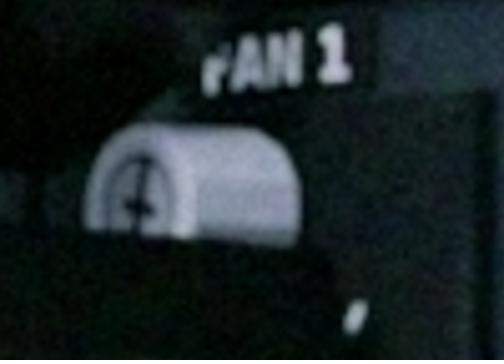

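move --pt "0 0 -0.3333 0 0 0 -0.4 -0.5 -1 0 0 0 0 0 0 1 1 1" --speed 0.2

move --pt "0 0 0 0 0 -0.6 -0.4 -0.5 -1 0 0 0 0 0 0 1 1 1" --pt "0 0 0 0 0 0.8 -0.4 -0.5 -1 0 0 0 0 0 0 1 1 1" --speed 0.43 --blend '[0.003,0]'

Scene clock: 667.70 s.
left_arm: end_effector_position=(+0.6298, -0.2615, +0.5216) position_measured=179 object_status=3 touch_left=((-1 3 0 0) (-13 3 2 1) (0 -12 5 -3) (7 4 -9 -2) (-2 3 1 -9) (-1 -9 8 2) (-12 -3 -4 -2)) touch_right=((-2 -16 -9 -4) (-24 0 -2 11) (-2 -2 11 10) (2 5 -13 26) (-4 17 -17 -7) (-2 -27 -7 2) (-19 6 26 4)) end_effector_quat_wxyz=(+0.602, +0.406, +0.579, +0.370) | right_arm: end_effector_position=(+0.6041, +0.1867, +0.4160) position_measured=3 object_status=3 touch_left=((-16 -7 4 5) (-5 -7 1 -2) (-16 8 1 -8) (10 -3 -4 7) (-2 8 -10 -22) (17 2 -7 -1) (-1 5 3 0)) touch_right=((-15 3 9 -7) (-5 -1 12 -12) (12 -7 3 -15) (16 4 3 4) (2 9 6 -3) (-8 -1 -12 12) (2 8 8 4)) end_effector_quat_wxyz=(-0.311, +0.635, +0.311, +0.635)
Joint positions: left_arm=[1.375 0.528 -1.141 1.78 3.703 0.395 3.511] | right_arm=[0.235 0.52 -0.203 1.897 4.294 1.115 0.966]
Joint torques (N m): left_arm=[-0.04 -12.6 -4.73 -10.83 -0.31 2.65 -0.35] | right_arm=[-1.13 -16.79 -2.41 -7.55 -1.32 2.6 0.03]
Flange force (N): left_arm=[2.8 0.6 -5.4] | right_arm=[1.5 0.5 -1.8]
Hand target: left_arm +0.6298, -0.2615, +0.5216; +0.602, +0.406, +0.579, +0.370 | right_arm +0.6041, +0.1867, +0.4160; -0.311, +0.635, +0.311, +0.635
Off the commanded pose: left_arm 0.000 m, 0 deg | right_arm 0.000 m, 0 deg.
move: done

Scene clock: 673.17 s.
left_arm: end_effector_position=(+0.6297, -0.2616, +0.5228) position_measured=179 object_status=3 touch_left=((2 5 -7 8) (-8 -1 5 -5) (-4 -12 5 5) (3 4 1 6) (-7 6 -4 -4) (1 3 -2 15) (-3 -2 -7 -14)) touch_right=((17 17 -10 7) (20 8 -13 -3) (13 5 -13 24) (-9 3 12 -8) (15 18 -21 -12) (-12 -12 -1 6) (18 -3 -2 -23)) end_effector_quat_wxyz=(-0.187, +0.707, -0.213, +0.648) | right_arm: end_effector_position=(+0.6041, +0.1867, +0.4160) position_measured=3 object_status=3 touch_left=((-13 9 8 4) (2 -4 -3 4) (-18 7 3 2) (2 -10 6 0) (-4 8 7 -6) (17 -6 2 6) (1 16 0 -6)) touch_right=((-31 -16 -9 -2) (0 -6 -18 -14) (10 10 3 -5) (5 -13 5 2) (-1 3 -1 -2) (11 -6 -7 6) (-16 -3 13 5)) end_effector_quat_wxyz=(-0.311, +0.635, +0.311, +0.635)
Joint positions: left_arm=[0.446 0.302 0.234 1.725 4.258 0.75 6.28] | right_arm=[0.235 0.52 -0.203 1.897 4.294 1.115 0.966]
Joint torques (N m): left_arm=[0.03 -15.69 0.72 -11.41 -1.89 1.29 -0.23] | right_arm=[-1.09 -16.8 -2.35 -7.58 -1.32 2.63 0.02]
Flange force (N): left_arm=[-3.0 -1.3 -4.0] | right_arm=[1.5 0.4 -1.7]
Hand target: left_arm +0.6298, -0.2615, +0.5216; -0.166, +0.676, -0.207, +0.687 | right_arm +0.6041, +0.1867, +0.4160; -0.311, +0.635, +0.311, +0.635
Off the commanded pose: left_arm 0.001 m, 6 deg | right_arm 0.000 m, 0 deg.
joint sent to its limit (left arm) — joint 7 (wrist roll), upper limit. The joint targets are off in orientation, not in position.
move: off_target (left_arm)

move --pt "-0.0031 -0.0053 0.289 0 0 0.08 -0.4 -0.5 -1 0 0 0 0 0 0 1 1 1" --speed 0.2

Scene clock: 691.00 s.
left_arm: end_effector_position=(+0.8031, -0.2681, +0.5217) position_measured=179 object_status=3 touch_left=((2 10 -6 8) (-9 0 3 4) (-2 -8 4 0) (-2 -4 -5 -2) (8 -12 -7 -7) (-2 -5 -4 0) (-7 -2 -2 -12)) touch_right=((-15 8 -7 -25) (-1 13 -5 14) (5 -12 -31 -10) (2 20 5 6) (12 -9 23 -4) (13 2 13 12) (19 5 19 18)) end_effector_quat_wxyz=(-0.251, +0.645, -0.290, +0.661) | right_arm: end_effector_position=(+0.6041, +0.1867, +0.4160) position_measured=3 object_status=3 touch_left=((-4 0 3 -4) (-7 -3 4 -12) (-4 0 -5 -5) (1 -2 3 -5) (-12 9 -1 -10) (1 -2 -3 -3) (-7 8 -1 -1)) touch_right=((-6 -5 -7 -4) (11 -1 6 14) (0 4 3 12) (6 8 9 11) (-15 9 4 -11) (-5 3 -7 8) (9 -4 6 18)) end_effector_quat_wxyz=(-0.311, +0.635, +0.311, +0.635)
Joint positions: left_arm=[0.333 0.643 0.173 1.263 4.013 0.548 6.162] | right_arm=[0.235 0.52 -0.203 1.897 4.294 1.115 0.966]
Joint torques (N m): left_arm=[0.01 -22.58 1 -12.18 -1.3 1.53 -0.2] | right_arm=[-1.12 -16.85 -2.35 -7.58 -1.33 2.57 -0.01]
Flange force (N): left_arm=[-2.9 -0.6 -6.4] | right_arm=[1.3 0.4 -1.8]
Hand target: left_arm +0.8031, -0.2681, +0.5217; -0.251, +0.645, -0.290, +0.661 | right_arm +0.6041, +0.1867, +0.4160; -0.311, +0.635, +0.311, +0.635
Off the commanded pose: left_arm 0.000 m, 0 deg | right_arm 0.000 m, 0 deg.
move: done

move --pt "-0.1625 -0.1625 -0.3475 0.157 -0.157 0 -0.4 -0.5 -1 0 0 0 0 0 0 1 1 1" --speed 0.25

move --pt "0 0 0 0 0 0.6 -0.4 -0.5 -1 0 0 0 0 0 0 1 1 1" --pt "0 0 0 0 0 -0.8 -0.4 -0.5 -1 0 0 0 0 0 0 1 1 1" --speed 0.43 --blend '[0.003,0]'

Scene clock: 722.47 s.
left_arm: end_effector_position=(+0.6032, -0.1181, +0.5216) position_measured=179 object_status=3 touch_left=((5 4 -2 0) (-8 -5 -3 -4) (1 -11 13 -2) (-1 0 -9 0) (-13 -1 8 -3) (2 0 4 -2) (-2 -14 3 -4)) touch_right=((-25 -3 15 -1) (6 -4 4 -8) (10 8 -18 -25) (0 23 -8 -8) (-6 2 7 -10) (12 -21 2 15) (-7 4 11 12)) end_effector_quat_wxyz=(-0.462, +0.705, -0.052, +0.536) | right_arm: end_effector_position=(+0.6041, +0.1867, +0.4160) position_measured=3 object_status=3 touch_left=((-18 -2 -3 -12) (-6 -4 0 -6) (-9 10 -9 9) (1 3 10 0) (-10 -3 0 -7) (1 3 -7 -2) (4 11 3 -8)) touch_right=((-20 -15 -17 -3) (-14 -4 12 0) (-10 8 -8 -13) (11 -12 14 5) (20 0 -13 6) (6 -5 -23 16) (11 18 4 5)) end_effector_quat_wxyz=(-0.311, +0.635, +0.311, +0.635)
Joint positions: left_arm=[0.585 0.453 0.116 1.589 4.556 1.378 5.976] | right_arm=[0.235 0.52 -0.203 1.897 4.294 1.115 0.966]
Joint torques (N m): left_arm=[-0.02 -17.08 -0.28 -9.85 -2.8 1.11 -0.22] | right_arm=[-1.17 -16.77 -2.41 -7.62 -1.31 2.6 -0.01]
Flange force (N): left_arm=[-4.9 -2.9 -1.8] | right_arm=[1.4 0.2 -2.0]
Hand target: left_arm +0.6032, -0.1181, +0.5216; -0.462, +0.705, -0.052, +0.536 | right_arm +0.6041, +0.1867, +0.4160; -0.311, +0.635, +0.311, +0.635
Off the commanded pose: left_arm 0.000 m, 0 deg | right_arm 0.000 m, 0 deg.
move: done

Scene clock: 727.43 s.
left_arm: end_effector_position=(+0.6032, -0.1180, +0.5217) position_measured=179 object_status=3 touch_left=((-6 -1 -4 -2) (-5 -2 9 2) (4 -6 0 0) (-6 7 -8 -4) (5 4 -3 -12) (-6 1 0 6) (-12 -2 4 2)) touch_right=((3 2 22 -13) (8 -11 -30 -23) (-4 5 -19 1) (-5 18 -4 5) (2 -19 8 -9) (-14 7 0 -1) (6 1 38 12)) end_effector_quat_wxyz=(+0.367, +0.267, +0.655, +0.605) | right_arm: end_effector_position=(+0.6041, +0.1867, +0.4160) position_measured=3 object_status=3 touch_left=((-10 -8 3 -3) (-7 -1 -8 8) (-10 11 -3 -2) (-1 1 0 -2) (-3 5 -6 -11) (2 11 -7 -3) (6 11 6 2)) touch_right=((-18 -13 11 -5) (1 4 -11 -8) (-9 2 -8 1) (10 -12 8 8) (-6 -7 10 -15) (-5 7 9 11) (9 5 14 3)) end_effector_quat_wxyz=(-0.311, +0.635, +0.311, +0.635)
Joint positions: left_arm=[0.645 0.452 0.028 1.587 4.581 1.343 2.209] | right_arm=[0.235 0.52 -0.203 1.897 4.294 1.115 0.966]
Joint torques (N m): left_arm=[-0.01 -16.82 -0.68 -9.67 -2.83 1.04 -0.3] | right_arm=[-1.12 -16.8 -2.37 -7.55 -1.32 2.6 0.04]
Flange force (N): left_arm=[5.1 -0.2 -1.8] | right_arm=[1.6 0.5 -1.8]
Hand target: left_arm +0.6032, -0.1181, +0.5216; +0.367, +0.267, +0.655, +0.605 | right_arm +0.6041, +0.1867, +0.4160; -0.311, +0.635, +0.311, +0.635
Off the commanded pose: left_arm 0.000 m, 0 deg | right_arm 0.000 m, 0 deg.
move: done

move --pt "-0.395 -0.0626 0.1187 0.0347 -0.2195 0 -0.4 -0.5 -1 0 0 0 0 0 0 1 1 1" --speed 0.2

move --pt "0 0 0 0 0 -0.6 -0.4 -0.5 -1 0 0 0 0 0 0 1 1 1" --pt "0 0 0 0 0 0.8 -0.4 -0.5 -1 0 0 0 0 0 0 1 1 1" --speed 0.43 --blend '[0.003,0]'

Scene clock: 740.37 s.
left_arm: end_effector_position=(+0.8033, -0.2684, +0.5217) position_measured=179 object_status=3 touch_left=((-5 8 -9 3) (-12 2 11 5) (2 -5 2 -4) (7 -3 -9 1) (0 -5 3 -4) (-3 5 1 6) (-6 -9 -1 -11)) touch_right=((-2 -9 -4 -17) (-10 -12 -2 -28) (-3 4 -13 -3) (-3 25 2 8) (0 -18 4 -6) (12 -9 2 1) (-17 13 3 12)) end_effector_quat_wxyz=(+0.551, +0.475, +0.523, +0.443) | right_arm: end_effector_position=(+0.6041, +0.1867, +0.4160) position_measured=3 object_status=3 touch_left=((8 7 -8 -6) (-5 -2 2 -13) (-8 3 -1 1) (8 0 4 -2) (-6 3 3 -12) (13 -3 -2 -4) (1 0 -4 -4)) touch_right=((-9 -10 -11 6) (5 -7 -4 1) (4 -2 -6 1) (2 -3 9 -15) (-13 16 -5 -4) (-13 13 10 -3) (4 -3 1 -11)) end_effector_quat_wxyz=(-0.311, +0.635, +0.311, +0.635)
Joint positions: left_arm=[0.38 0.64 0.087 1.26 4.016 0.517 2.438] | right_arm=[0.235 0.52 -0.203 1.897 4.294 1.115 0.966]
Joint torques (N m): left_arm=[0 -22.77 0.4 -12.2 -1.25 1.64 -0.38] | right_arm=[-1.11 -16.81 -2.36 -7.58 -1.32 2.58 0]
Flange force (N): left_arm=[2.9 -1.7 -6.1] | right_arm=[1.4 0.4 -1.8]
Hand target: left_arm +0.8033, -0.2684, +0.5217; +0.551, +0.475, +0.523, +0.443 | right_arm +0.6041, +0.1867, +0.4160; -0.311, +0.635, +0.311, +0.635
Off the commanded pose: left_arm 0.000 m, 0 deg | right_arm 0.000 m, 0 deg.
move: done

Scene clock: 745.33 s.
left_arm: end_effector_position=(+0.8033, -0.2684, +0.5217) position_measured=179 object_status=3 touch_left=((5 10 -2 4) (-2 9 -1 3) (-5 -8 12 0) (-13 4 -2 1) (2 8 2 -9) (2 -2 -4 6) (-9 -7 0 -7)) touch_right=((-3 30 13 17) (18 -7 24 13) (2 -14 -10 -6) (-17 7 13 25) (-3 6 18 -6) (3 24 14 20) (8 17 3 -16)) end_effector_quat_wxyz=(-0.251, +0.645, -0.290, +0.661) | right_arm: end_effector_position=(+0.6041, +0.1867, +0.4160) position_measured=3 object_status=3 touch_left=((-8 -4 -3 0) (-10 2 3 -1) (-8 0 6 5) (5 2 0 -1) (-2 4 7 -14) (5 10 -6 3) (0 10 -1 5)) touch_right=((-12 -4 4 3) (3 11 -7 -5) (14 6 4 5) (-3 -11 0 -11) (9 -2 -5 0) (15 -5 11 1) (0 -1 -2 3)) end_effector_quat_wxyz=(-0.311, +0.635, +0.311, +0.635)
Joint positions: left_arm=[-0.09 0.887 1.155 1.283 3.827 0.938 5.648] | right_arm=[0.235 0.52 -0.203 1.897 4.294 1.115 0.966]
Joint torques (N m): left_arm=[0.03 -21.95 6.84 -8.86 -2.59 0.19 -0.19] | right_arm=[-1.13 -16.81 -2.4 -7.56 -1.32 2.59 0.01]
Flange force (N): left_arm=[-2.5 -0.6 -6.4] | right_arm=[1.4 0.5 -1.8]
Hand target: left_arm +0.8033, -0.2684, +0.5217; -0.251, +0.645, -0.290, +0.661 | right_arm +0.6041, +0.1867, +0.4160; -0.311, +0.635, +0.311, +0.635
Off the commanded pose: left_arm 0.000 m, 0 deg | right_arm 0.000 m, 0 deg.
move: done

move --pt "-0.0014 -0.0014 0.0419 0 0 -0.11 -0.4 -0.5 -1 0 0 0 0 0 0 1 1 1" --speed 0.06

move --target '[0,0,0,0,0,0,-1,-0.5,-1,0,0,0,0,0,0,1,1,1]'

Scene clock: 755.67 s.
left_arm: end_effector_position=(+0.8285, -0.2688, +0.5217) position_measured=179 object_status=3 touch_left=((-4 8 -7 -1) (-8 2 12 5) (3 -7 3 0) (1 2 -17 -11) (-5 -9 1 -2) (2 -1 4 1) (-1 0 2 -5)) touch_right=((1 -1 -17 -6) (17 -9 -17 22) (-28 -8 -18 29) (-19 1 10 11) (3 22 -9 -7) (-28 13 6 3) (0 -25 13 -11)) end_effector_quat_wxyz=(-0.133, +0.685, -0.175, +0.695) | right_arm: end_effector_position=(+0.6041, +0.1867, +0.4160) position_measured=3 object_status=3 touch_left=((-5 0 -1 -8) (-12 5 3 -1) (-8 5 -9 3) (18 -6 0 2) (-14 -8 -2 -11) (1 4 -4 0) (-3 4 11 -2)) touch_right=((-17 -9 -11 -12) (3 -11 2 17) (5 -18 12 -6) (14 -5 9 -10) (-7 -6 2 -12) (-2 -6 7 4) (14 0 13 7)) end_effector_quat_wxyz=(-0.311, +0.635, +0.311, +0.635)
Joint positions: left_arm=[-0.083 0.974 1.248 1.181 3.787 0.928 5.881] | right_arm=[0.235 0.52 -0.203 1.897 4.294 1.115 0.966]
Joint torques (N m): left_arm=[0.06 -23.14 7.21 -7.87 -2.58 -0.13 -0.28] | right_arm=[-1.15 -16.77 -2.38 -7.57 -1.32 2.59 0.01]
Flange force (N): left_arm=[-2.5 -1.4 -6.9] | right_arm=[1.5 0.4 -1.9]
Hand target: left_arm +0.8285, -0.2688, +0.5217; -0.133, +0.685, -0.175, +0.695 | right_arm +0.6041, +0.1867, +0.4160; -0.311, +0.635, +0.311, +0.635
Off the commanded pose: left_arm 0.000 m, 0 deg | right_arm 0.000 m, 0 deg.
move: done

Scene clock: 756.43 s.
left_arm: end_effector_position=(+0.8285, -0.2688, +0.5217) position_measured=202 object_status=0 touch_left=((71 379 289 42) (4 131 60 12) (3 -19 11 2) (1 5 -9 -7) (2 -7 -6 -4) (-7 -9 3 3) (10 -7 -5 -8)) touch_right=((80 478 268 72) (21 139 63 8) (25 1 12 0) (-7 -12 13 -11) (8 -6 -3 -7) (-10 -4 6 -7) (-13 3 15 -4)) end_effector_quat_wxyz=(-0.133, +0.685, -0.175, +0.695) | right_arm: end_effector_position=(+0.6041, +0.1867, +0.4160) position_measured=3 object_status=3 touch_left=((-7 2 7 -8) (-11 7 -8 -11) (-6 9 -14 -2) (8 3 10 -6) (0 3 0 -11) (9 7 -6 -4) (-2 4 0 2)) touch_right=((5 1 -12 -4) (7 8 -2 4) (8 -7 -19 1) (2 -9 -5 -10) (-11 -10 1 -14) (8 -2 -9 9) (16 -7 -13 -16)) end_effector_quat_wxyz=(-0.311, +0.635, +0.311, +0.635)
Joint positions: left_arm=[-0.083 0.974 1.248 1.181 3.787 0.928 5.881] | right_arm=[0.235 0.52 -0.203 1.897 4.294 1.115 0.966]
Joint torques (N m): left_arm=[-0.51 -22.25 6.8 -9.03 -2.84 -0.47 -0.23] | right_arm=[-1.1 -16.81 -2.36 -7.58 -1.34 2.6 -0.01]
Flange force (N): left_arm=[-3.4 -2.1 -13.4] | right_arm=[1.4 0.4 -1.8]
Hand target: left_arm +0.8285, -0.2688, +0.5217; -0.133, +0.685, -0.175, +0.695 | right_arm +0.6041, +0.1867, +0.4160; -0.311, +0.635, +0.311, +0.635
Off the commanded pose: left_arm 0.000 m, 0 deg | right_arm 0.000 m, 0 deg.
move: done


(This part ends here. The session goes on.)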